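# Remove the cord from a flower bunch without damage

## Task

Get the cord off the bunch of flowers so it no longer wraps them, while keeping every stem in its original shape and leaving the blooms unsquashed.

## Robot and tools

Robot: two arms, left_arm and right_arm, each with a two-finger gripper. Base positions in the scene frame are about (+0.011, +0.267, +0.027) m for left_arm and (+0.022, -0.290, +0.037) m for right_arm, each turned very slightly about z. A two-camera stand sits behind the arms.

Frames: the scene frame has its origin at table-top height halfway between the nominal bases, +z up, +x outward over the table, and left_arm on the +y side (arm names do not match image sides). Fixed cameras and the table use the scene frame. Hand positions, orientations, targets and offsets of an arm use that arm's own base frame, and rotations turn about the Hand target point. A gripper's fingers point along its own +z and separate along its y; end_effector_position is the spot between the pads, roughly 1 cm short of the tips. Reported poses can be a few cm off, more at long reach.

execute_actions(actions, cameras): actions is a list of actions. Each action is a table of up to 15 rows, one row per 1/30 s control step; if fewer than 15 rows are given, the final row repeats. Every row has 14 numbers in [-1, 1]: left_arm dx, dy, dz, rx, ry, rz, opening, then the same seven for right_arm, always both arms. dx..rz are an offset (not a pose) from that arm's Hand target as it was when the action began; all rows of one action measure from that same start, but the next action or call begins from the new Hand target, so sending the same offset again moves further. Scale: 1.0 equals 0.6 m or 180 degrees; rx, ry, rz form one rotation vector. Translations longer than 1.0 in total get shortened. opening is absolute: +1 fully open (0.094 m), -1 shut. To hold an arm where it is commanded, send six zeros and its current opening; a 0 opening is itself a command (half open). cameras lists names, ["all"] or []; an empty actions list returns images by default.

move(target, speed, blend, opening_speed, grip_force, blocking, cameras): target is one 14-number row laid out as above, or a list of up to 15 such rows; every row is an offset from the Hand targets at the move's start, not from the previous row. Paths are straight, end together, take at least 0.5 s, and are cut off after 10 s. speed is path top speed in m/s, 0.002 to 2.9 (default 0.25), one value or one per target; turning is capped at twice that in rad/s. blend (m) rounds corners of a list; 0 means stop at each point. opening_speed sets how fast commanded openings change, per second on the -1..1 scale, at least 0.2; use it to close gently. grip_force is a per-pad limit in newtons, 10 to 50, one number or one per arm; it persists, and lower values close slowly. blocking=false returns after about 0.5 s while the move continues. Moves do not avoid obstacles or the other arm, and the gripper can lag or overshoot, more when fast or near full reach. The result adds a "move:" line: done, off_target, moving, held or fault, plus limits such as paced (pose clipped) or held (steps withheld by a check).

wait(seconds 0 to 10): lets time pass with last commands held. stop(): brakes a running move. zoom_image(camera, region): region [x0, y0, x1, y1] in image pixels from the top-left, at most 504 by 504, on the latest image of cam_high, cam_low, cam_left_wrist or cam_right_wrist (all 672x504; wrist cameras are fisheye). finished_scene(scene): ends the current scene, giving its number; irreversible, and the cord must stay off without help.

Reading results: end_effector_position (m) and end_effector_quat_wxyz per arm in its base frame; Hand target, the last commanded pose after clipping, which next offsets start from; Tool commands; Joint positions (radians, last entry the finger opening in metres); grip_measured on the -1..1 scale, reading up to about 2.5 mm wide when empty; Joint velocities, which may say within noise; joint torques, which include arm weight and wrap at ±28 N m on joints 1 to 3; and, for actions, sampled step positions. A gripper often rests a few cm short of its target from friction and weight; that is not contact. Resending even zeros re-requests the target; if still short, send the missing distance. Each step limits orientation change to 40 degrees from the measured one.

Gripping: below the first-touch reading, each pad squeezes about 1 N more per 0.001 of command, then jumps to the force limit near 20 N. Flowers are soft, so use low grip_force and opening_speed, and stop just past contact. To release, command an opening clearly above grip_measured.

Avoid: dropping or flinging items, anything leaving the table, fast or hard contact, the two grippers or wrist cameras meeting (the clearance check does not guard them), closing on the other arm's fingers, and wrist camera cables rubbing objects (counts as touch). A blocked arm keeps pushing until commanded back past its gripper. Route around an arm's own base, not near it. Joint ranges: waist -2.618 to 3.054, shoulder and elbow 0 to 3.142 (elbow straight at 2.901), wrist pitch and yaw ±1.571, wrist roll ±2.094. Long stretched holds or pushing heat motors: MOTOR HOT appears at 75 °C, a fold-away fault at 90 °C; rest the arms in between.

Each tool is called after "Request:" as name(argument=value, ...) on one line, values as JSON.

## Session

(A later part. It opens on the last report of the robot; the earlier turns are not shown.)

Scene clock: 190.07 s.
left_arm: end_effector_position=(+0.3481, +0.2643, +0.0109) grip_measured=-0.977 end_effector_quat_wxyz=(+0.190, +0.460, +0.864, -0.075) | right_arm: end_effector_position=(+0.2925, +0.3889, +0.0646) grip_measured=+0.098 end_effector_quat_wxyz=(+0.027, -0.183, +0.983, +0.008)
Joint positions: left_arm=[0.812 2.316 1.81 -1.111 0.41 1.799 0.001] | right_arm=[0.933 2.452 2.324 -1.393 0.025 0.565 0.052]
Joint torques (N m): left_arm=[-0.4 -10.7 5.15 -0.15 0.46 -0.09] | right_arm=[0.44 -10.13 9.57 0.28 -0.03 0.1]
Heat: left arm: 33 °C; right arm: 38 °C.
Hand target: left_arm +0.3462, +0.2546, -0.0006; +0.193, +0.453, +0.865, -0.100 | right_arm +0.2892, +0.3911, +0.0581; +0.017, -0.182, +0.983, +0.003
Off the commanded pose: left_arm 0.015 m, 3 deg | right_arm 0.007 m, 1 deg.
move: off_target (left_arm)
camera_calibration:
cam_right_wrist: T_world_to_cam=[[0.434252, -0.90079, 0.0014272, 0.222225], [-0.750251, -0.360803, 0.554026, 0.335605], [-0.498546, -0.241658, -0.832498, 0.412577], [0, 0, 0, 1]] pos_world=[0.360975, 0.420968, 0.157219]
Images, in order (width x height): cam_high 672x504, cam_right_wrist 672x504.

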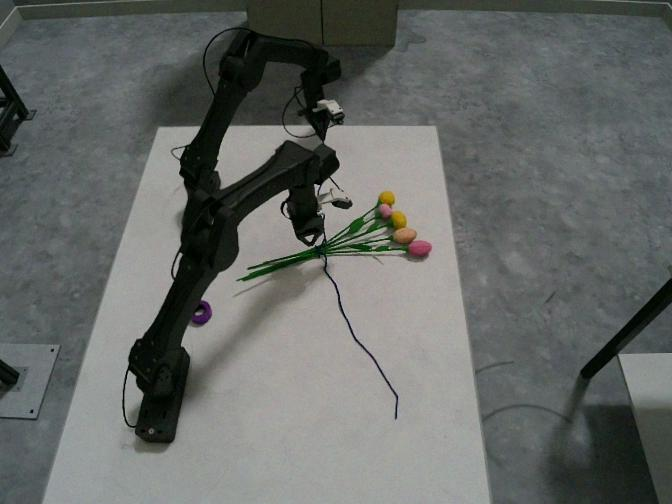

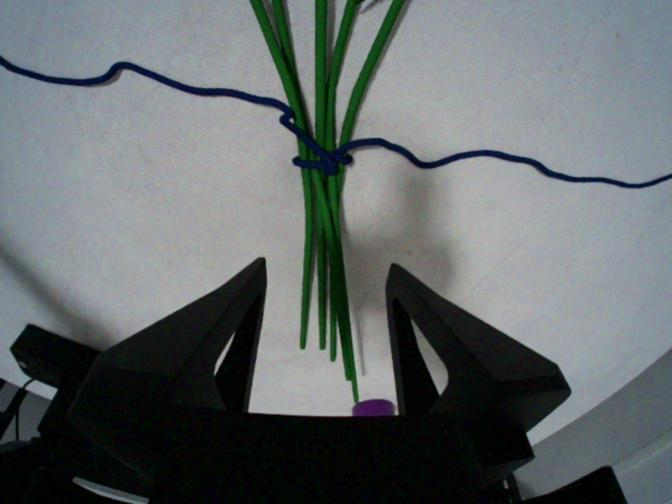

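Aligned well. Zoom the knot, then descend.

Request:
zoom_image(camera="cam_right_wrist", region=[270, 90, 390, 190])

Request:
move(target=[0,0,0,0,0,0,-1,0.0,0.0,-0.115,0,0,0,0.1], speed=0.06, cameras=["cam_right_wrist"])

Scaled by 4.200 from the camera's 672x504 image, which has a finer 960x720 frame.

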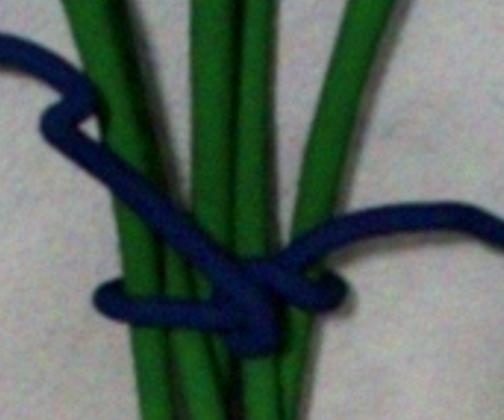

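Scene clock: 194.23 s.
left_arm: end_effector_position=(+0.3481, +0.2643, +0.0109) grip_measured=-0.977 end_effector_quat_wxyz=(+0.190, +0.460, +0.864, -0.075) | right_arm: end_effector_position=(+0.2926, +0.3891, +0.0019) grip_measured=+0.098 end_effector_quat_wxyz=(+0.024, -0.183, +0.983, +0.006)
Joint positions: left_arm=[0.812 2.316 1.81 -1.111 0.41 1.799 0.001] | right_arm=[0.933 2.467 2.102 -1.164 0.024 0.565 0.052]
Joint torques (N m): left_arm=[-0.39 -10.69 5.15 -0.17 0.45 -0.08] | right_arm=[0.43 -10.48 6.41 0.62 -0.03 0.08]
Heat: left arm: 33 °C; right arm: 38 °C.
Hand target: left_arm +0.3462, +0.2546, -0.0006; +0.193, +0.453, +0.865, -0.100 | right_arm +0.2893, +0.3912, -0.0108; +0.017, -0.182, +0.983, +0.004
Off the commanded pose: left_arm 0.015 m, 3 deg | right_arm 0.013 m, 1 deg.
move: off_target (left_arm, right_arm)
camera_calibration:
cam_right_wrist: T_world_to_cam=[[0.433972, -0.900914, 0.00459308, 0.222683], [-0.747675, -0.357303, 0.559746, 0.368354], [-0.502642, -0.246349, -0.828651, 0.363512], [0, 0, 0, 1]] pos_world=[0.361488, 0.421783, 0.0940171]
Images, in order (width x height): cam_right_wrist 672x504.

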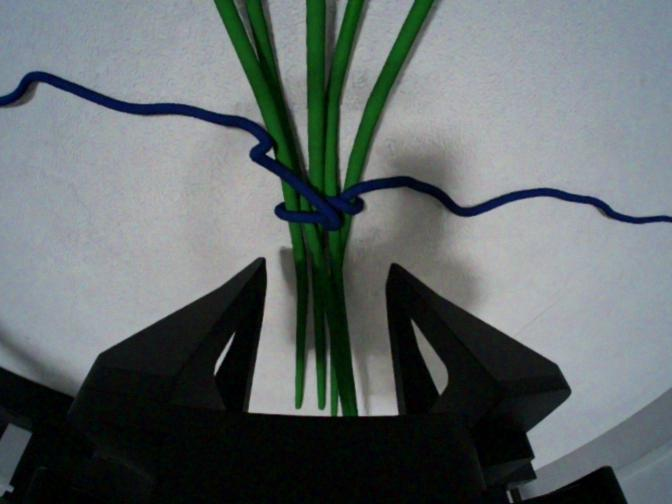

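Request:
move(target=[0,0,0,0,0,0,-1,0.0,0.0,-0.03,0,0,0,0.1], speed=0.06, cameras=["cam_right_wrist"])

Request:
move(target=[0,0,0,0,0,0,-1,0.0,0.0,0,0,0,0,-0.55], opening_speed=0.5, grip_force=[50,12], cameras=["cam_right_wrist"])

Scene clock: 200.37 s.
left_arm: end_effector_position=(+0.3481, +0.2643, +0.0109) grip_measured=-0.977 end_effector_quat_wxyz=(+0.190, +0.460, +0.864, -0.075) | right_arm: end_effector_position=(+0.2931, +0.3898, -0.0153) grip_measured=+0.098 end_effector_quat_wxyz=(+0.024, -0.183, +0.983, +0.006)
Joint positions: left_arm=[0.812 2.316 1.81 -1.111 0.41 1.799 0.001] | right_arm=[0.933 2.482 2.062 -1.106 0.024 0.565 0.052]
Joint torques (N m): left_arm=[-0.38 -10.66 5.2 -0.19 0.44 -0.07] | right_arm=[0.44 -10.43 6.26 0.62 -0.03 0.09]
Heat: left arm: 33 °C; right arm: 40 °C.
Hand target: left_arm +0.3462, +0.2546, -0.0006; +0.193, +0.453, +0.865, -0.100 | right_arm +0.2893, +0.3912, -0.0288; +0.017, -0.182, +0.983, +0.003
Off the commanded pose: left_arm 0.015 m, 3 deg | right_arm 0.014 m, 1 deg.
move: off_target (left_arm, right_arm)
camera_calibration:
cam_right_wrist: T_world_to_cam=[[0.433965, -0.900922, 0.00376208, 0.223106], [-0.748308, -0.358121, 0.558378, 0.379079], [-0.501707, -0.245131, -0.829578, 0.348883], [0, 0, 0, 1]] pos_world=[0.361885, 0.422279, 0.0769175]
Images, in order (width x height): cam_right_wrist 672x504.

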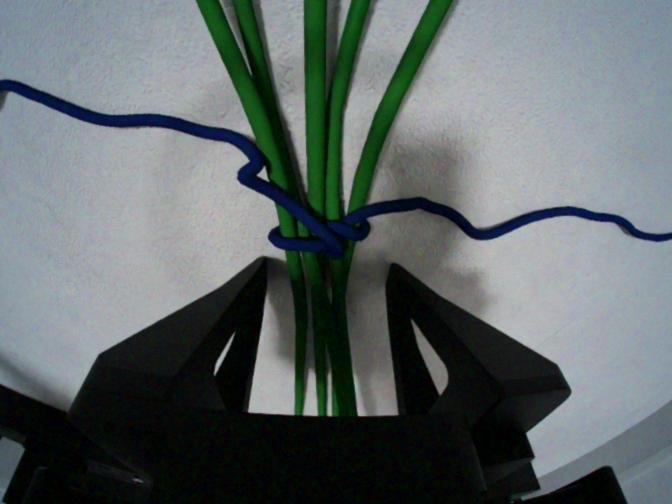

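Scene clock: 205.00 s.
left_arm: end_effector_position=(+0.3481, +0.2643, +0.0109) grip_measured=-0.977 end_effector_quat_wxyz=(+0.190, +0.460, +0.864, -0.075) | right_arm: end_effector_position=(+0.2931, +0.3908, -0.0152) grip_measured=-0.547 end_effector_quat_wxyz=(+0.024, -0.183, +0.983, +0.009)
Joint positions: left_arm=[0.812 2.316 1.81 -1.111 0.41 1.799 0.001] | right_arm=[0.933 2.482 2.062 -1.103 0.021 0.565 0.021]
Joint torques (N m): left_arm=[-0.38 -10.71 5.18 -0.19 0.45 -0.09] | right_arm=[0.43 -10.41 6.28 0.61 0 0.08]
Heat: left arm: 33 °C; right arm: 40 °C.
Hand target: left_arm +0.3462, +0.2546, -0.0006; +0.193, +0.453, +0.865, -0.101 | right_arm +0.2893, +0.3911, -0.0288; +0.017, -0.182, +0.983, +0.003
Off the commanded pose: left_arm 0.015 m, 3 deg | right_arm 0.014 m, 1 deg.
grip_force (N): 50, 12
move: off_target (left_arm, right_arm)
camera_calibration:
cam_right_wrist: T_world_to_cam=[[0.434069, -0.900879, -0.000685908, 0.223878], [-0.747767, -0.36072, 0.557427, 0.380287], [-0.502422, -0.241449, -0.830226, 0.347914], [0, 0, 0, 1]] pos_world=[0.361987, 0.422867, 0.0770187]
Images, in order (width x height): cam_right_wrist 672x504.

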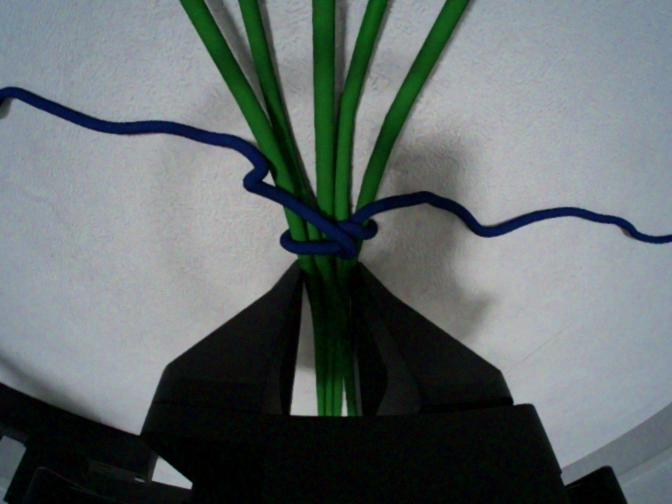

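Request:
move(target=[-0.08,0.14,0.12,0,0,0.2,-1,0,0,0,0,0,0,-0.6], speed=0.06, cameras=["cam_right_wrist","cam_high"])

Scene clock: 216.60 s.
left_arm: end_effector_position=(+0.2947, +0.3308, +0.0410) grip_measured=-0.977 end_effector_quat_wxyz=(+0.195, +0.164, +0.965, -0.065) | right_arm: end_effector_position=(+0.2937, +0.3926, -0.0152) grip_measured=-0.597 end_effector_quat_wxyz=(+0.027, -0.183, +0.983, +0.011)
Joint positions: left_arm=[1.005 2.233 1.792 -1.095 0.412 1.335 0.001] | right_arm=[0.934 2.482 2.062 -1.096 0.02 0.565 0.019]
Joint torques (N m): left_arm=[0.58 -18.26 7.56 -0.02 0.4 -0.11] | right_arm=[0.38 -10.47 6.31 0.54 0.01 0.09]
Heat: left arm: 35 °C; right arm: 41 °C.
Hand target: left_arm +0.2982, +0.3386, +0.0713; +0.214, +0.164, +0.962, -0.036 | right_arm +0.2892, +0.3912, -0.0288; +0.017, -0.182, +0.983, +0.003
Off the commanded pose: left_arm 0.032 m, 4 deg | right_arm 0.014 m, 1 deg.
grip_force (N): 50, 12
move: off_target (left_arm, right_arm)
camera_calibration:
cam_right_wrist: T_world_to_cam=[[0.434907, -0.900461, -0.00513201, 0.224815], [-0.749279, -0.365038, 0.552565, 0.383313], [-0.499437, -0.236469, -0.833454, 0.345877], [0, 0, 0, 1]] pos_world=[0.362178, 0.42415, 0.0776203]
Images, in order (width x height): cam_high 672x504, cam_right_wrist 672x504.

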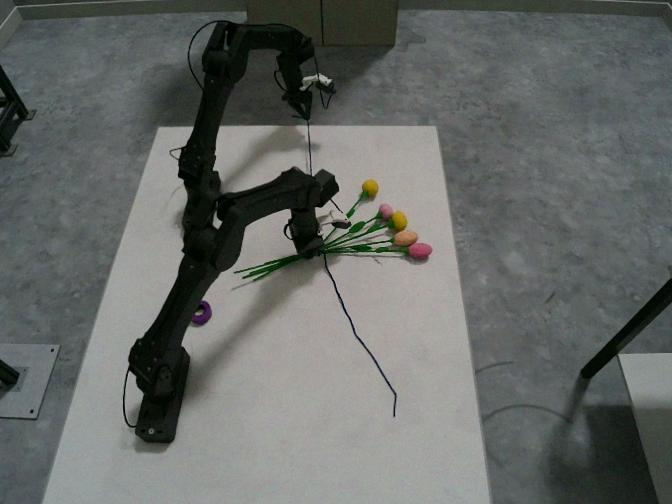

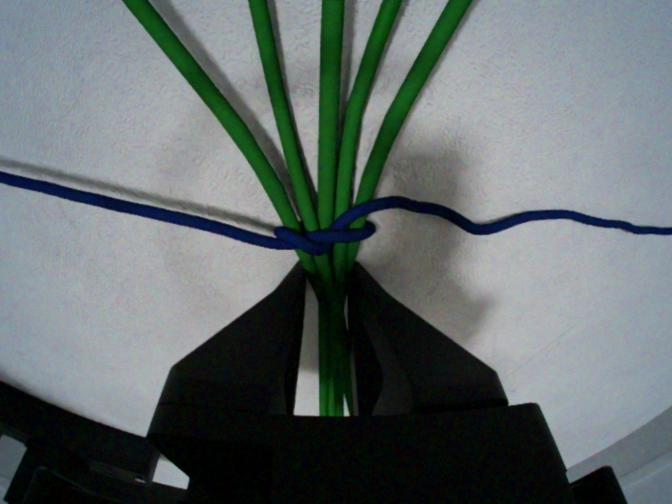

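Request:
move(target=[[0,-0.15,0.35,0,0,0,-1,0,0,0,0,0,0,-0.6],[0,-0.21,0.5,0,0,0,-1,0,0,0,0,0,0,-0.6]], speed=0.08, blend=0.03, cameras=["cam_right_wrist","cam_high"])

Scene clock: 226.33 s.
left_arm: end_effector_position=(+0.3112, +0.2343, +0.3617) grip_measured=-0.977 end_effector_quat_wxyz=(+0.335, +0.131, +0.927, +0.109) | right_arm: end_effector_position=(+0.2936, +0.3949, -0.0151) grip_measured=-0.598 end_effector_quat_wxyz=(+0.027, -0.183, +0.983, +0.017)
Joint positions: left_arm=[0.83 1.758 2.297 -1.502 0.414 0.978 0.001] | right_arm=[0.934 2.482 2.062 -1.088 0.012 0.565 0.019]
Joint torques (N m): left_arm=[-0.36 -10.54 7.17 0.17 0.46 -0.07] | right_arm=[0.39 -10.45 6.37 0.48 0.09 0.08]
Heat: left arm: 37 °C; right arm: 42 °C.
Hand target: left_arm +0.2981, +0.2126, +0.3713; +0.214, +0.163, +0.962, -0.036 | right_arm +0.2892, +0.3912, -0.0288; +0.017, -0.182, +0.983, +0.003
Off the commanded pose: left_arm 0.027 m, 22 deg | right_arm 0.015 m, 2 deg.
joint sent to its limit (left arm) — joint 4 (wrist pitch), lower limit. The joint targets are off in orientation, not in position.
grip_force (N): 50, 12
move: off_target (left_arm, right_arm)
camera_calibration:
cam_right_wrist: T_world_to_cam=[[0.435284, -0.90016, -0.0155119, 0.226549], [-0.747988, -0.37118, 0.550217, 0.38611], [-0.501041, -0.227898, -0.834877, 0.343467], [0, 0, 0, 1]] pos_world=[0.362283, 0.425523, 0.0778229]
Images, in order (width x height): cam_high 672x504, cam_right_wrist 672x504.

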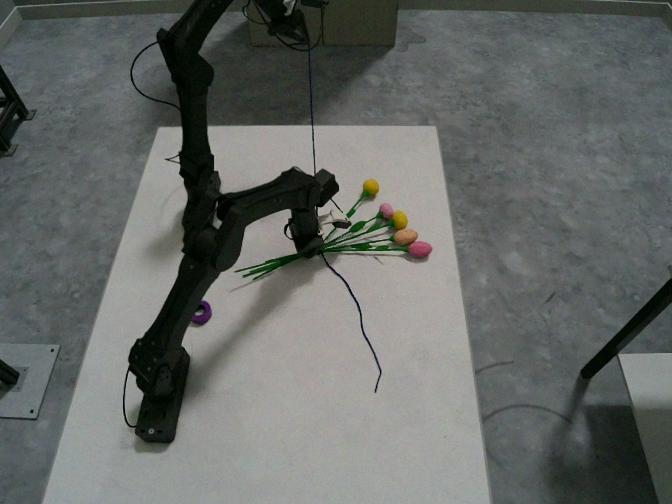

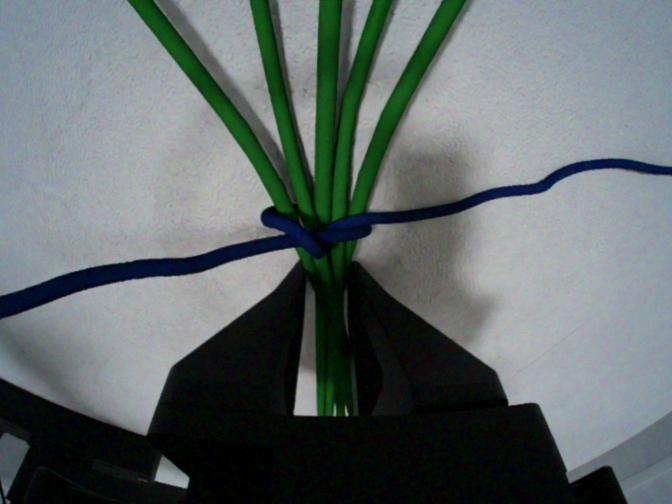

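Request:
move(target=[[0,0.05,0.15,-0.046,-0.132,0,-1,0,0,0,0,0,0,-0.6],[-0.03,0.1,0.3,-0.046,-0.132,0,-1,0,0,0,0,0,0,-0.6]], speed=0.08, blend=0.03, cameras=["cam_right_wrist","cam_high","cam_low"])

Scene clock: 235.30 s.
left_arm: end_effector_position=(+0.2802, +0.2695, +0.5477) grip_measured=-0.977 end_effector_quat_wxyz=(+0.661, +0.050, +0.747, +0.041) | right_arm: end_effector_position=(+0.2936, +0.3949, -0.0151) grip_measured=-0.598 end_effector_quat_wxyz=(+0.027, -0.183, +0.983, +0.017)
Joint positions: left_arm=[1.209 1.948 2.848 -1.24 1.196 0.447 0.001] | right_arm=[0.934 2.482 2.062 -1.088 0.012 0.565 0.019]
Joint torques (N m): left_arm=[0.59 -6.09 5.37 1.34 0.43 -0.14] | right_arm=[0.39 -10.45 6.37 0.48 0.08 0.08]
Heat: left arm: 36 °C; right arm: 42 °C.
Hand target: left_arm +0.2801, +0.2726, +0.5513; +0.419, +0.152, +0.893, -0.071 | right_arm +0.2892, +0.3912, -0.0288; +0.017, -0.182, +0.983, +0.003
Off the commanded pose: left_arm 0.005 m, 37 deg | right_arm 0.015 m, 2 deg.
elbow stopped short (left arm): the move would have taken joint 3 (elbow) straighter than the controller allows.
grip_force (N): 50, 12
move: off_target (left_arm, right_arm)
camera_calibration:
cam_right_wrist: T_world_to_cam=[[0.435284, -0.90016, -0.0155119, 0.226549], [-0.747988, -0.37118, 0.550217, 0.38611], [-0.501041, -0.227898, -0.834877, 0.343467], [0, 0, 0, 1]] pos_world=[0.362283, 0.425523, 0.0778229]
Images, in order (width x height): cam_high 672x504, cam_low 672x504, cam_right_wrist 672x504.

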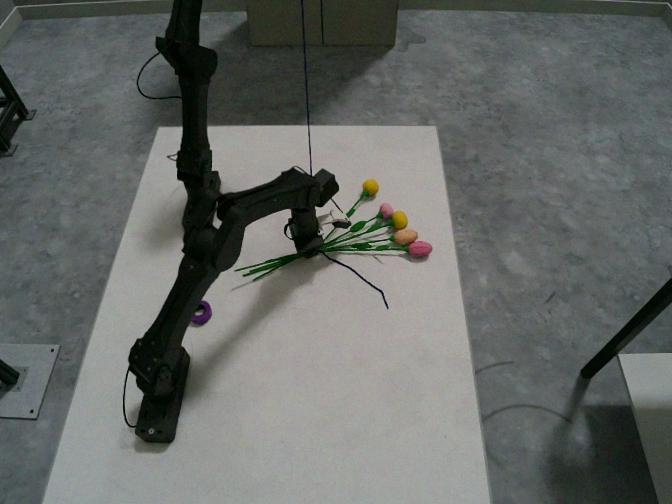

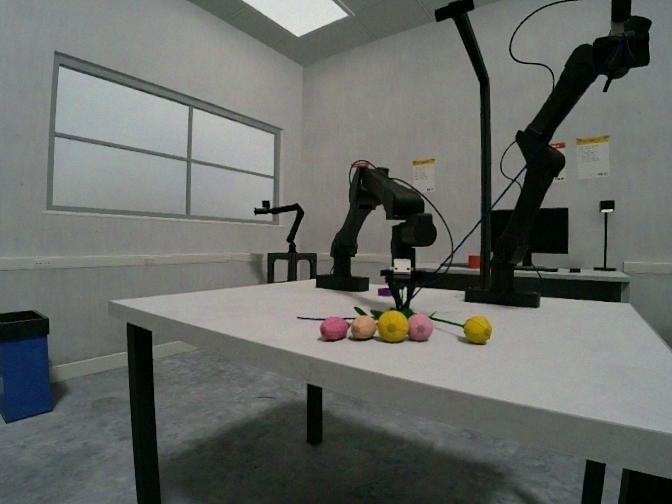

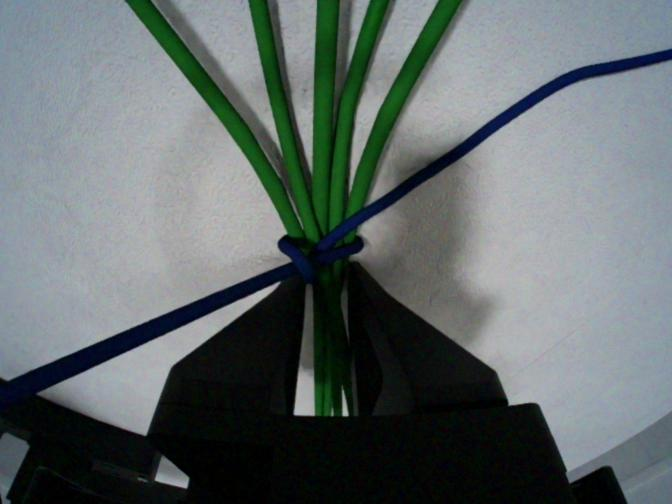

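Request:
move(target=[[0,0.05,-0.35,0.046,0.132,0,-1,0,0,0,0,0,0,-0.6],[0.04,0.03,-0.85,0.046,0.132,0,-1,0,0,0,0,0,0,-0.6],[0.04,-0.03,-0.945,0.046,0.132,0,-1,0,0,0,0,0,0,-0.6]], speed=0.15, blend=0.03, cameras=["cam_left_wrist","cam_right_wrist","cam_high"])

Scene clock: 250.60 s.
left_arm: end_effector_position=(+0.3081, +0.2560, -0.0037) grip_measured=-0.977 end_effector_quat_wxyz=(+0.230, +0.164, +0.958, -0.042) | right_arm: end_effector_position=(+0.2936, +0.3949, -0.0151) grip_measured=-0.598 end_effector_quat_wxyz=(+0.027, -0.183, +0.983, +0.017)
Joint positions: left_arm=[0.886 2.033 1.258 -0.629 0.444 1.186 0.001] | right_arm=[0.934 2.482 2.062 -1.088 0.012 0.565 0.019]
Joint torques (N m): left_arm=[-0.75 -9.66 3.59 0.53 -0.17 -0.09] | right_arm=[0.38 -10.43 6.35 0.47 0.08 0.08]
Heat: left arm: 35 °C; right arm: 43 °C.
Hand target: left_arm +0.3041, +0.2546, -0.0156; +0.214, +0.163, +0.962, -0.036 | right_arm +0.2892, +0.3912, -0.0288; +0.017, -0.182, +0.983, +0.003
Off the commanded pose: left_arm 0.013 m, 2 deg | right_arm 0.015 m, 2 deg.
grip_force (N): 50, 12
move: off_target (left_arm, right_arm)
camera_calibration:
cam_left_wrist: T_world_to_cam=[[-0.288354, -0.95602, 0.0536411, 0.328237], [-0.942418, 0.293271, 0.160751, 0.229379], [-0.169413, -0.00419901, -0.985536, 0.165847], [0, 0, 0, 1]] pos_world=[0.338916, 0.247227, 0.108968]
cam_right_wrist: T_world_to_cam=[[0.435284, -0.90016, -0.0155119, 0.226549], [-0.747988, -0.37118, 0.550217, 0.38611], [-0.501041, -0.227898, -0.834877, 0.343467], [0, 0, 0, 1]] pos_world=[0.362283, 0.425523, 0.0778229]
Images, in order (width x height): cam_high 672x504, cam_left_wrist 672x504, cam_right_wrist 672x504.

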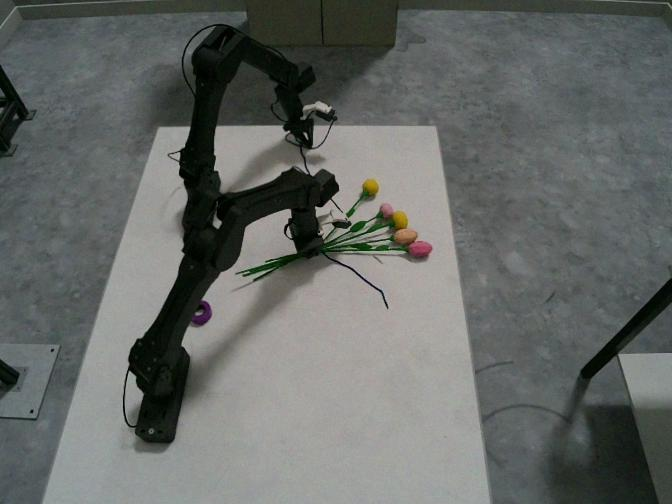

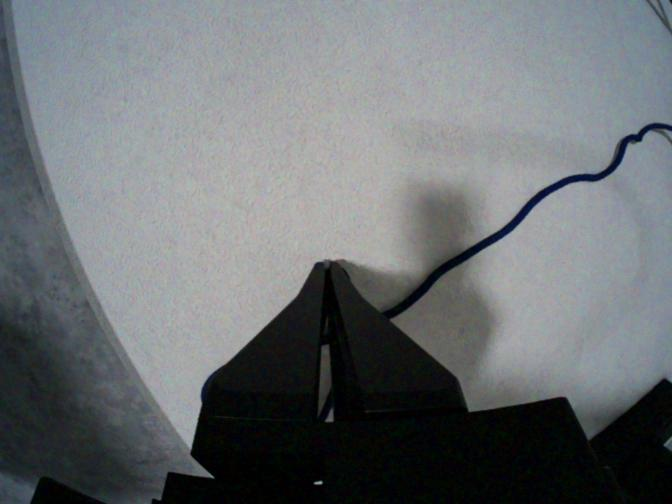

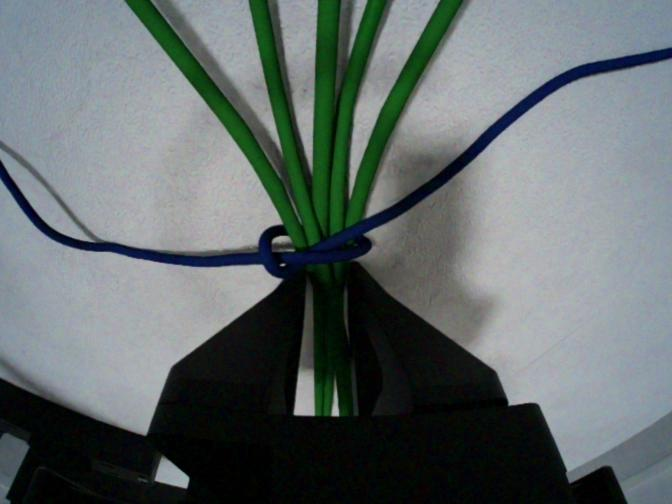

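Request:
move(target=[[0,0,0,0,0,0,-0.4,0,0,0,0,0,0,-0.6],[0,0.02,0.15,0,0,0,-0.4,0,0,0,0,0,0,-0.6],[0.013,-0.25,0.12,0,0,-0.295,-0.3,0,0,0,0,0,0,-0.6]], speed=0.12, blend=[0,0.02,0], cameras=["cam_left_wrist","cam_high"])

Scene clock: 265.40 s.
left_arm: end_effector_position=(+0.3195, +0.1133, +0.0432) grip_measured=-0.303 end_effector_quat_wxyz=(+0.171, +0.573, +0.792, -0.120) | right_arm: end_effector_position=(+0.2936, +0.3949, -0.0151) grip_measured=-0.598 end_effector_quat_wxyz=(+0.027, -0.183, +0.983, +0.017)
Joint positions: left_arm=[0.552 1.95 1.361 -1.079 0.411 1.825 0.033] | right_arm=[0.934 2.482 2.062 -1.088 0.012 0.565 0.019]
Joint torques (N m): left_arm=[-0.31 -13.74 4.82 -0.57 0.39 0.11] | right_arm=[0.43 -10.44 6.38 0.48 0.08 0.09]
Heat: left arm: 35 °C; right arm: 43 °C.
Hand target: left_arm +0.3119, +0.1046, +0.0564; +0.176, +0.577, +0.788, -0.128 | right_arm +0.2892, +0.3912, -0.0288; +0.017, -0.182, +0.983, +0.003
Off the commanded pose: left_arm 0.018 m, 1 deg | right_arm 0.015 m, 2 deg.
grip_force (N): 50, 12
move: off_target (left_arm, right_arm); target 3's new opening was sent with left_arm's hand 0.018 m and 1 deg from that target
camera_calibration:
cam_left_wrist: T_world_to_cam=[[-0.932277, -0.359491, 0.0403277, 0.331363], [-0.343748, 0.915096, 0.210803, 0.010532], [-0.112685, 0.182664, -0.976696, 0.173676], [0, 0, 0, 1]] pos_world=[0.332113, 0.0777602, 0.154045]
Images, in order (width x height): cam_high 672x504, cam_left_wrist 672x504.

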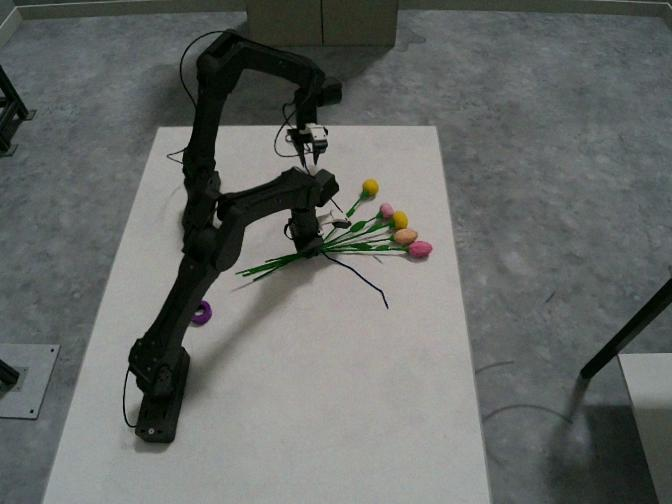

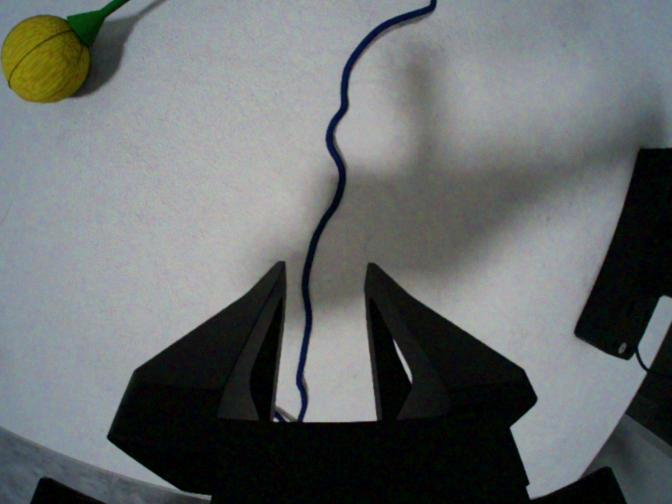

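Request:
move(target=[[0.015,-0.055,-0.1,0,0,0,-0.3,0,0,0,0,0,0,-0.6],[0.015,-0.06,-0.155,0,0,0,-0.3,0,0,0,0,0,0,-0.6]], speed=0.08, blend=0.005, cameras=["cam_left_wrist","cam_right_wrist"])

Scene clock: 270.17 s.
left_arm: end_effector_position=(+0.3287, +0.0711, -0.0096) grip_measured=-0.303 end_effector_quat_wxyz=(+0.198, +0.580, +0.782, -0.113) | right_arm: end_effector_position=(+0.2936, +0.3949, -0.0151) grip_measured=-0.598 end_effector_quat_wxyz=(+0.027, -0.183, +0.983, +0.017)
Joint positions: left_arm=[0.451 1.966 1.137 -0.761 0.461 1.732 0.033] | right_arm=[0.934 2.482 2.062 -1.088 0.012 0.565 0.019]
Joint torques (N m): left_arm=[-0.68 -4.05 3.22 0.46 -0.11 -0.14] | right_arm=[0.39 -10.45 6.35 0.48 0.08 0.09]
Heat: left arm: 34 °C; right arm: 43 °C.
Hand target: left_arm +0.3208, +0.0685, -0.0366; +0.175, +0.576, +0.788, -0.128 | right_arm +0.2892, +0.3912, -0.0288; +0.017, -0.182, +0.983, +0.003
Off the commanded pose: left_arm 0.028 m, 3 deg | right_arm 0.015 m, 2 deg.
grip_force (N): 50, 12
move: off_target (left_arm, right_arm)
camera_calibration:
cam_left_wrist: T_world_to_cam=[[-0.938147, -0.346199, -0.00519223, 0.327424], [-0.341862, 0.923809, 0.172355, 0.0618609], [-0.0548725, 0.163469, -0.985021, 0.113216], [0, 0, 0, 1]] pos_world=[0.334532, 0.037699, 0.102558]
cam_right_wrist: T_world_to_cam=[[0.435284, -0.90016, -0.0155119, 0.226549], [-0.747988, -0.37118, 0.550217, 0.38611], [-0.501041, -0.227898, -0.834877, 0.343467], [0, 0, 0, 1]] pos_world=[0.362283, 0.425523, 0.0778229]
Images, in order (width x height): cam_left_wrist 672x504, cam_right_wrist 672x504.

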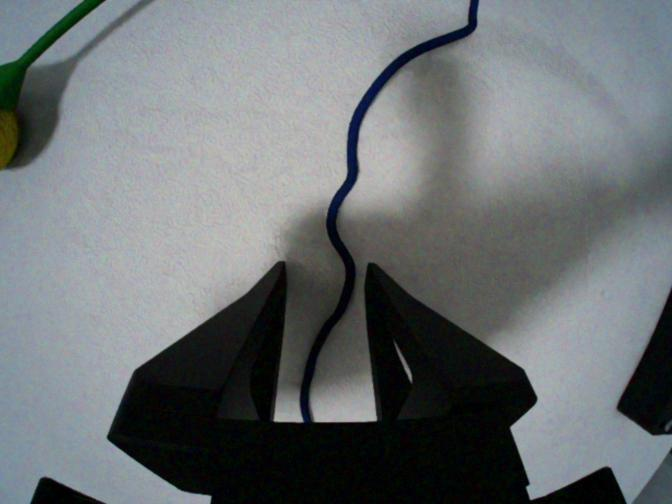

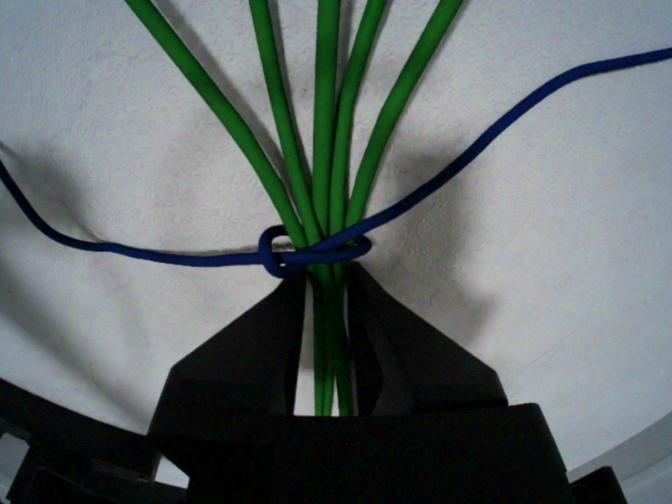

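Close and then pull up.

Request:
move(target=[0,0,-0.005,0,0,0,-1,0,0,0,0,0,0,-0.6], opening_speed=1)

Request:
move(target=[[0,0.02,0.3,0,0,0,-1,0,0,0,0,0,0,-0.6],[0,0.06,0.55,0,0,0,-1,0,0,0,0,0,0,-0.6]], speed=0.08, blend=0.03, cameras=["cam_left_wrist","cam_right_wrist","cam_high"])

Scene clock: 273.53 s.
left_arm: end_effector_position=(+0.3412, +0.0748, -0.0095) grip_measured=-0.969 end_effector_quat_wxyz=(+0.216, +0.583, +0.777, -0.093) | right_arm: end_effector_position=(+0.2936, +0.3949, -0.0151) grip_measured=-0.598 end_effector_quat_wxyz=(+0.027, -0.183, +0.983, +0.017)
Joint positions: left_arm=[0.451 1.97 1.137 -0.703 0.474 1.73 0.001] | right_arm=[0.934 2.482 2.062 -1.088 0.012 0.565 0.019]
Joint torques (N m): left_arm=[-0.75 -4.1 2.92 -0.03 -0.19 -0.12] | right_arm=[0.39 -10.44 6.37 0.49 0.07 0.08]
Heat: left arm: 34 °C; right arm: 43 °C.
Hand target: left_arm +0.3208, +0.0685, -0.0396; +0.176, +0.577, +0.788, -0.128 | right_arm +0.2892, +0.3912, -0.0288; +0.017, -0.182, +0.983, +0.003
Off the commanded pose: left_arm 0.037 m, 6 deg | right_arm 0.015 m, 2 deg.
grip_force (N): 50, 12
move: off_target (left_arm, right_arm)

Scene clock: 278.17 s.
left_arm: end_effector_position=(+0.3376, +0.1153, +0.2747) grip_measured=-0.973 end_effector_quat_wxyz=(+0.260, +0.548, +0.795, +0.038) | right_arm: end_effector_position=(+0.2937, +0.3950, -0.0151) grip_measured=-0.598 end_effector_quat_wxyz=(+0.027, -0.183, +0.983, +0.017)
Joint positions: left_arm=[0.544 1.704 1.945 -1.507 0.441 1.682 0.001] | right_arm=[0.934 2.482 2.062 -1.088 0.012 0.565 0.019]
Joint torques (N m): left_arm=[0.66 -10.82 8.08 -0.2 0.52 -0.09] | right_arm=[0.39 -10.44 6.35 0.48 0.08 0.09]
Heat: left arm: 34 °C; right arm: 43 °C.
Hand target: left_arm +0.3208, +0.1045, +0.2903; +0.175, +0.576, +0.788, -0.128 | right_arm +0.2892, +0.3912, -0.0288; +0.017, -0.182, +0.983, +0.003
Off the commanded pose: left_arm 0.025 m, 22 deg | right_arm 0.015 m, 2 deg.
joint sent to its limit (left arm) — joint 4 (wrist pitch), lower limit. The joint targets are off in orientation, not in position.
grip_force (N): 50, 12
move: off_target (left_arm, right_arm)
camera_calibration:
cam_left_wrist: T_world_to_cam=[[-0.841741, -0.448032, -0.301229, 0.413125], [-0.514914, 0.833946, 0.198486, 0.0366545], [0.16228, 0.322181, -0.932665, 0.280481], [0, 0, 0, 1]] pos_world=[0.321102, 0.06416, 0.378764]
cam_right_wrist: T_world_to_cam=[[0.435276, -0.900159, -0.0157757, 0.22653], [-0.748047, -0.371361, 0.550016, 0.386243], [-0.50096, -0.227608, -0.835005, 0.343458], [0, 0, 0, 1]] pos_world=[0.362383, 0.425522, 0.077923]
Images, in order (width x height): cam_high 672x504, cam_left_wrist 672x504, cam_right_wrist 672x504.

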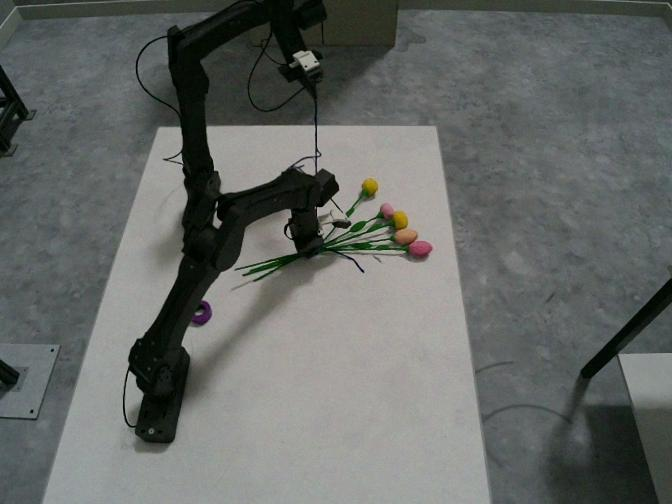

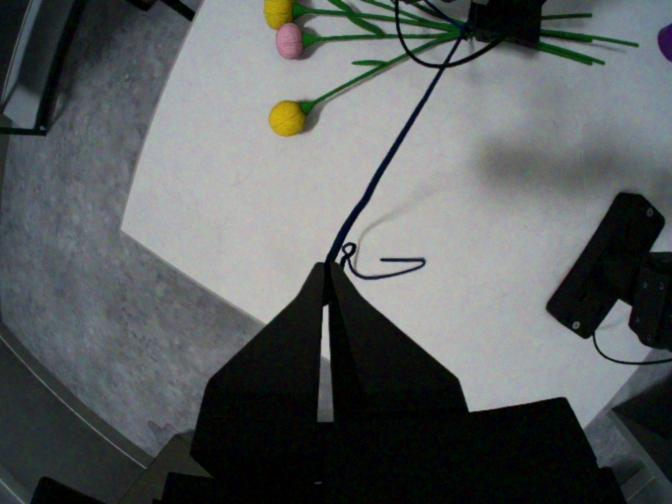

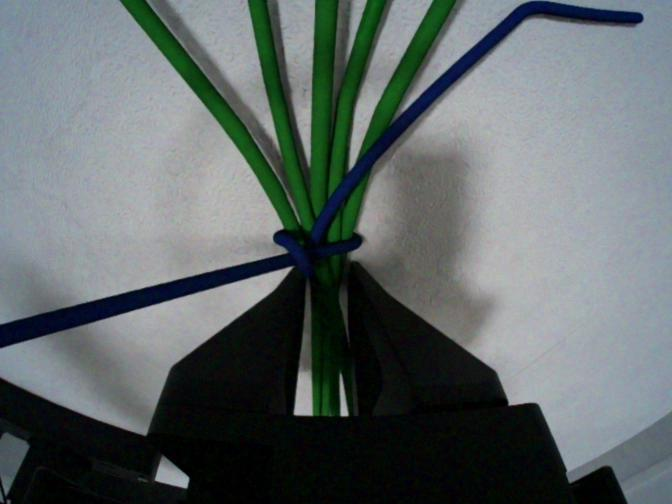

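Request:
move(target=[[0,0.08,0.22,-0.132,-0.043,0,-1,0,0,0,0,0,0,-0.6],[-0.03,0.16,0.4,-0.132,-0.043,0,-1,0,0,0,0,0,0,-0.6]], speed=0.08, blend=0.03, cameras=["cam_left_wrist","cam_right_wrist","cam_high"])

Scene clock: 287.57 s.
left_arm: end_effector_position=(+0.3027, +0.1956, +0.5322) grip_measured=-0.973 end_effector_quat_wxyz=(+0.696, +0.288, +0.658, -0.016) | right_arm: end_effector_position=(+0.2937, +0.3950, -0.0151) grip_measured=-0.598 end_effector_quat_wxyz=(+0.027, -0.183, +0.983, +0.017)
Joint positions: left_arm=[1.094 2.005 2.847 -1.497 1.519 1.043 0.001] | right_arm=[0.934 2.482 2.062 -1.088 0.012 0.565 0.019]
Joint torques (N m): left_arm=[0.49 -6.43 4.01 0.8 0.77 -0.13] | right_arm=[0.38 -10.45 6.34 0.47 0.08 0.09]
Heat: left arm: 34 °C; right arm: 43 °C.
Hand target: left_arm +0.3028, +0.2005, +0.5304; +0.463, +0.472, +0.728, -0.182 | right_arm +0.2892, +0.3912, -0.0288; +0.017, -0.182, +0.983, +0.003
Off the commanded pose: left_arm 0.005 m, 57 deg; orientation clipped | right_arm 0.015 m, 2 deg.
grip_force (N): 50, 12
move: off_target (left_arm, right_arm); limits=paced
camera_calibration:
cam_left_wrist: T_world_to_cam=[[-0.428619, -0.845424, -0.318659, 0.45922], [-0.444482, 0.50438, -0.740295, 0.44326], [0.786588, -0.175667, -0.591963, 0.22751], [0, 0, 0, 1]] pos_world=[0.214895, 0.20463, 0.609155]
cam_right_wrist: T_world_to_cam=[[0.435276, -0.900159, -0.0157757, 0.22653], [-0.748047, -0.371361, 0.550016, 0.386243], [-0.50096, -0.227608, -0.835005, 0.343458], [0, 0, 0, 1]] pos_world=[0.362383, 0.425522, 0.077923]
Images, in order (width x height): cam_high 672x504, cam_left_wrist 672x504, cam_right_wrist 672x504.

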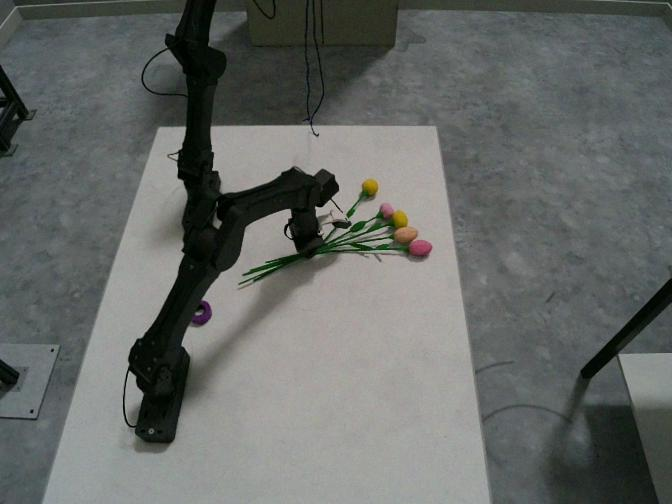

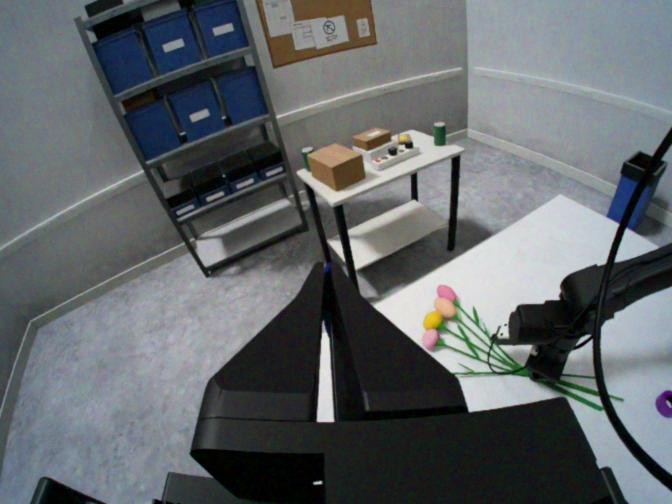

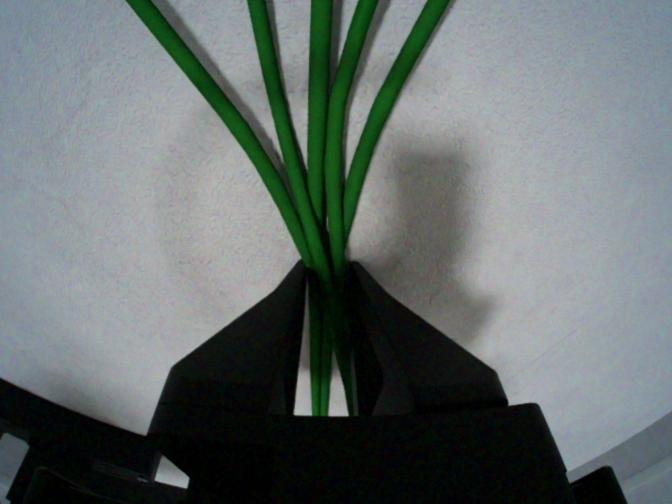

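Request:
move(target=[[0,0,-0.35,0.1,0.107,0,-1,0,0,0,0,0,0,-0.6],[-0.04,0.0,-0.8,0.132,0.142,0,-1,0,0,0,0,0,0,-0.6],[-0.04,0.05,-0.89,0.132,0.142,0,-1,0,0,0,0,0,0,-0.6]], speed=0.15, blend=0.03, cameras=["cam_left_wrist","cam_high"])

Scene clock: 298.10 s.
left_arm: end_effector_position=(+0.2784, +0.2301, -0.0013) grip_measured=-0.973 end_effector_quat_wxyz=(+0.183, +0.503, +0.836, -0.122) | right_arm: end_effector_position=(+0.2937, +0.3950, -0.0151) grip_measured=-0.598 end_effector_quat_wxyz=(+0.027, -0.183, +0.983, +0.017)
Joint positions: left_arm=[0.883 2.185 1.52 -1.107 0.399 2.008 0.001] | right_arm=[0.934 2.482 2.062 -1.088 0.012 0.565 0.019]
Joint torques (N m): left_arm=[-0.05 -9.84 6.57 -0.52 0.31 0.1] | right_arm=[0.39 -10.44 6.37 0.48 0.09 0.08]
Heat: left arm: 34 °C; right arm: 43 °C.
Hand target: left_arm +0.2787, +0.2304, -0.0037; +0.185, +0.505, +0.833, -0.128 | right_arm +0.2892, +0.3912, -0.0288; +0.017, -0.182, +0.983, +0.003
Off the commanded pose: left_arm 0.002 m, 1 deg | right_arm 0.015 m, 2 deg.
grip_force (N): 50, 12
move: off_target (right_arm)
camera_calibration:
cam_left_wrist: T_world_to_cam=[[-0.860928, -0.504378, 0.0663744, 0.350332], [-0.485414, 0.853498, 0.189511, -0.047605], [-0.152235, 0.130936, -0.979633, 0.127181], [0, 0, 0, 1]] pos_world=[0.297864, 0.200678, 0.110359]
Images, in order (width x height): cam_high 672x504, cam_left_wrist 672x504.

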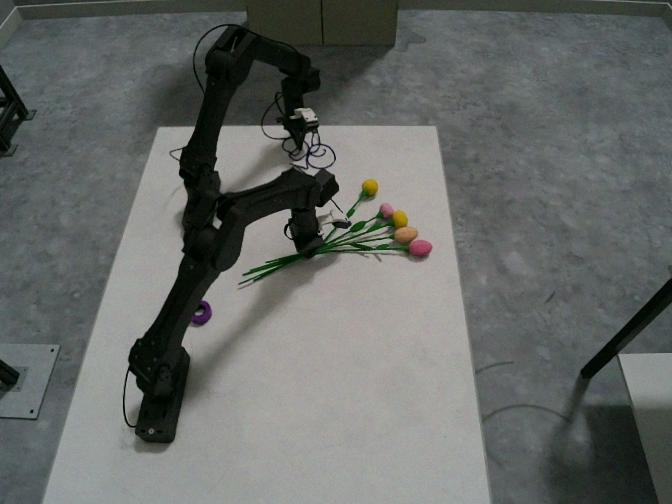

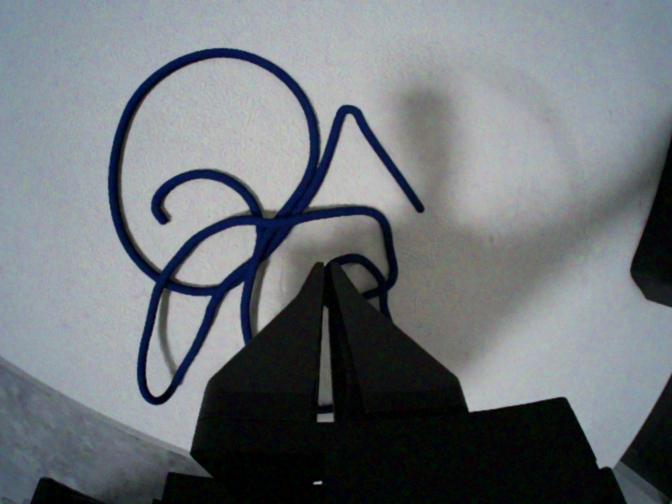

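Request:
move(target=[[0,0,0,0,0,0,-0.3,0,0,0,0,0,0,0.0],[0,0,0.15,0,0,0,-0.3,0,0,0.12,0,0,0,0.0]], speed=0.08, opening_speed=0.4, cameras=["cam_left_wrist","cam_right_wrist","cam_high","cam_low"])

Scene clock: 304.43 s.
left_arm: end_effector_position=(+0.2800, +0.2321, +0.0635) grip_measured=-0.303 end_effector_quat_wxyz=(+0.181, +0.500, +0.836, -0.139) | right_arm: end_effector_position=(+0.2888, +0.3885, +0.0324) grip_measured=-0.002 end_effector_quat_wxyz=(+0.009, -0.183, +0.983, +0.000)
Joint positions: left_arm=[0.883 2.151 1.727 -1.383 0.399 2.009 0.033] | right_arm=[0.934 2.482 2.253 -1.328 0.012 0.566 0.047]
Joint torques (N m): left_arm=[0.05 -15.88 7.42 -0.82 0.27 0.1] | right_arm=[0.38 -13 9.44 0.19 0.08 0.08]
Heat: left arm: 34 °C; right arm: 44 °C.
Hand target: left_arm +0.2787, +0.2304, +0.0863; +0.185, +0.505, +0.833, -0.128 | right_arm +0.2892, +0.3912, +0.0432; +0.017, -0.182, +0.983, +0.003
Off the commanded pose: left_arm 0.023 m, 1 deg | right_arm 0.011 m, 1 deg.
grip_force (N): 50, 12
move: off_target (left_arm, right_arm)
camera_calibration:
cam_left_wrist: T_world_to_cam=[[-0.859452, -0.50149, 0.0992475, 0.345254], [-0.480728, 0.858861, 0.176802, -0.0625188], [-0.173904, 0.104241, -0.97923, 0.202935], [0, 0, 0, 1]] pos_world=[0.301966, 0.205682, 0.175508]
cam_right_wrist: T_world_to_cam=[[0.434767, -0.900516, 0.00700419, 0.22305], [-0.731757, -0.348735, 0.58559, 0.339391], [-0.524891, -0.259721, -0.810577, 0.397763], [0, 0, 0, 1]] pos_world=[0.360159, 0.422525, 0.122112]

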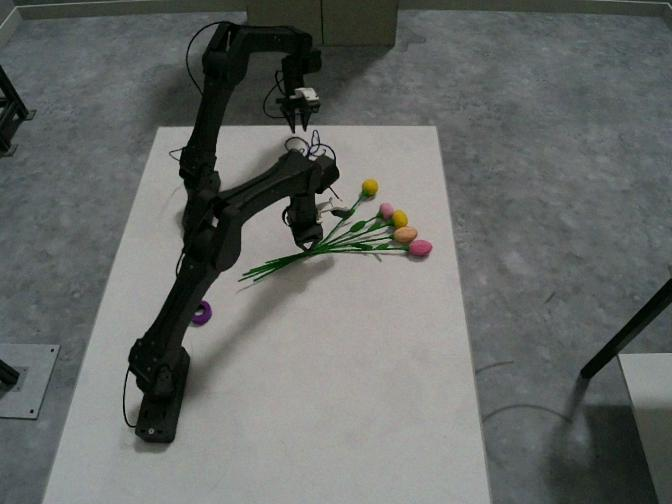

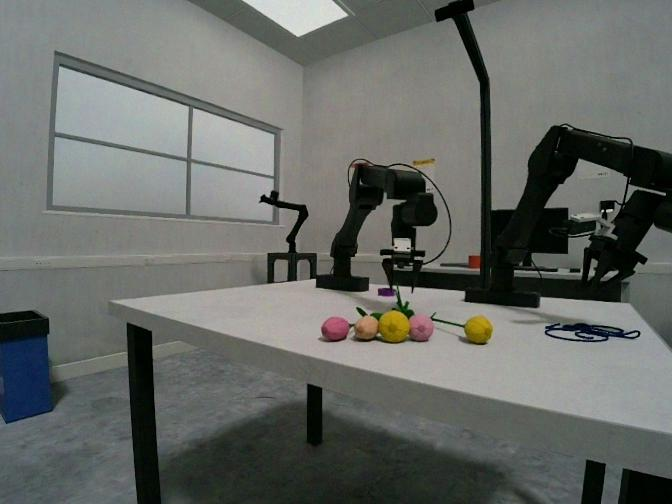

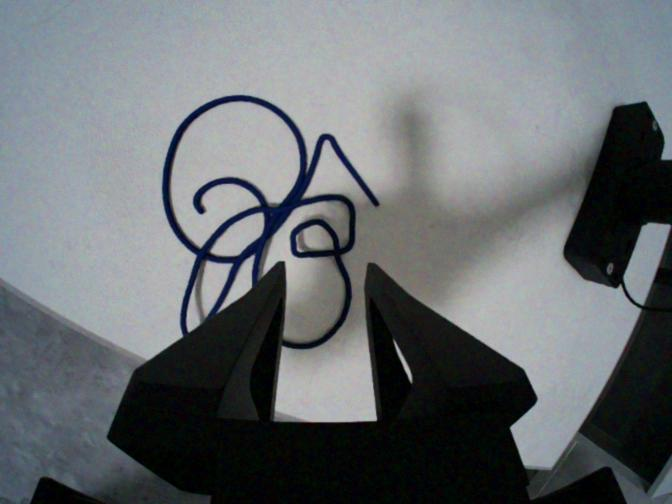

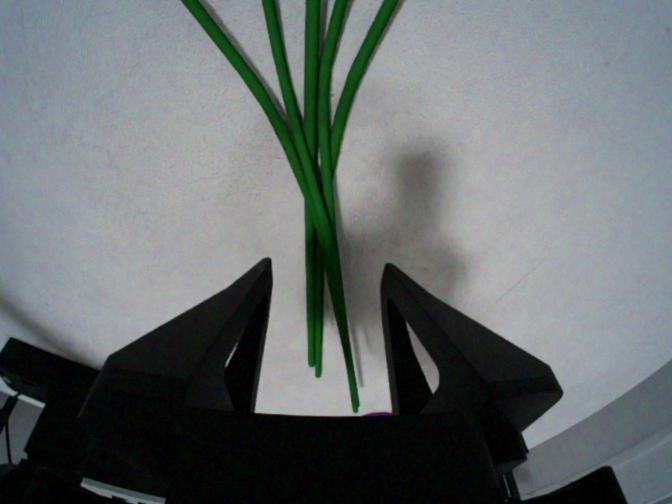

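Everything is clear.

Request:
finished_scene(scene=2)

The scene is finished: the task was done.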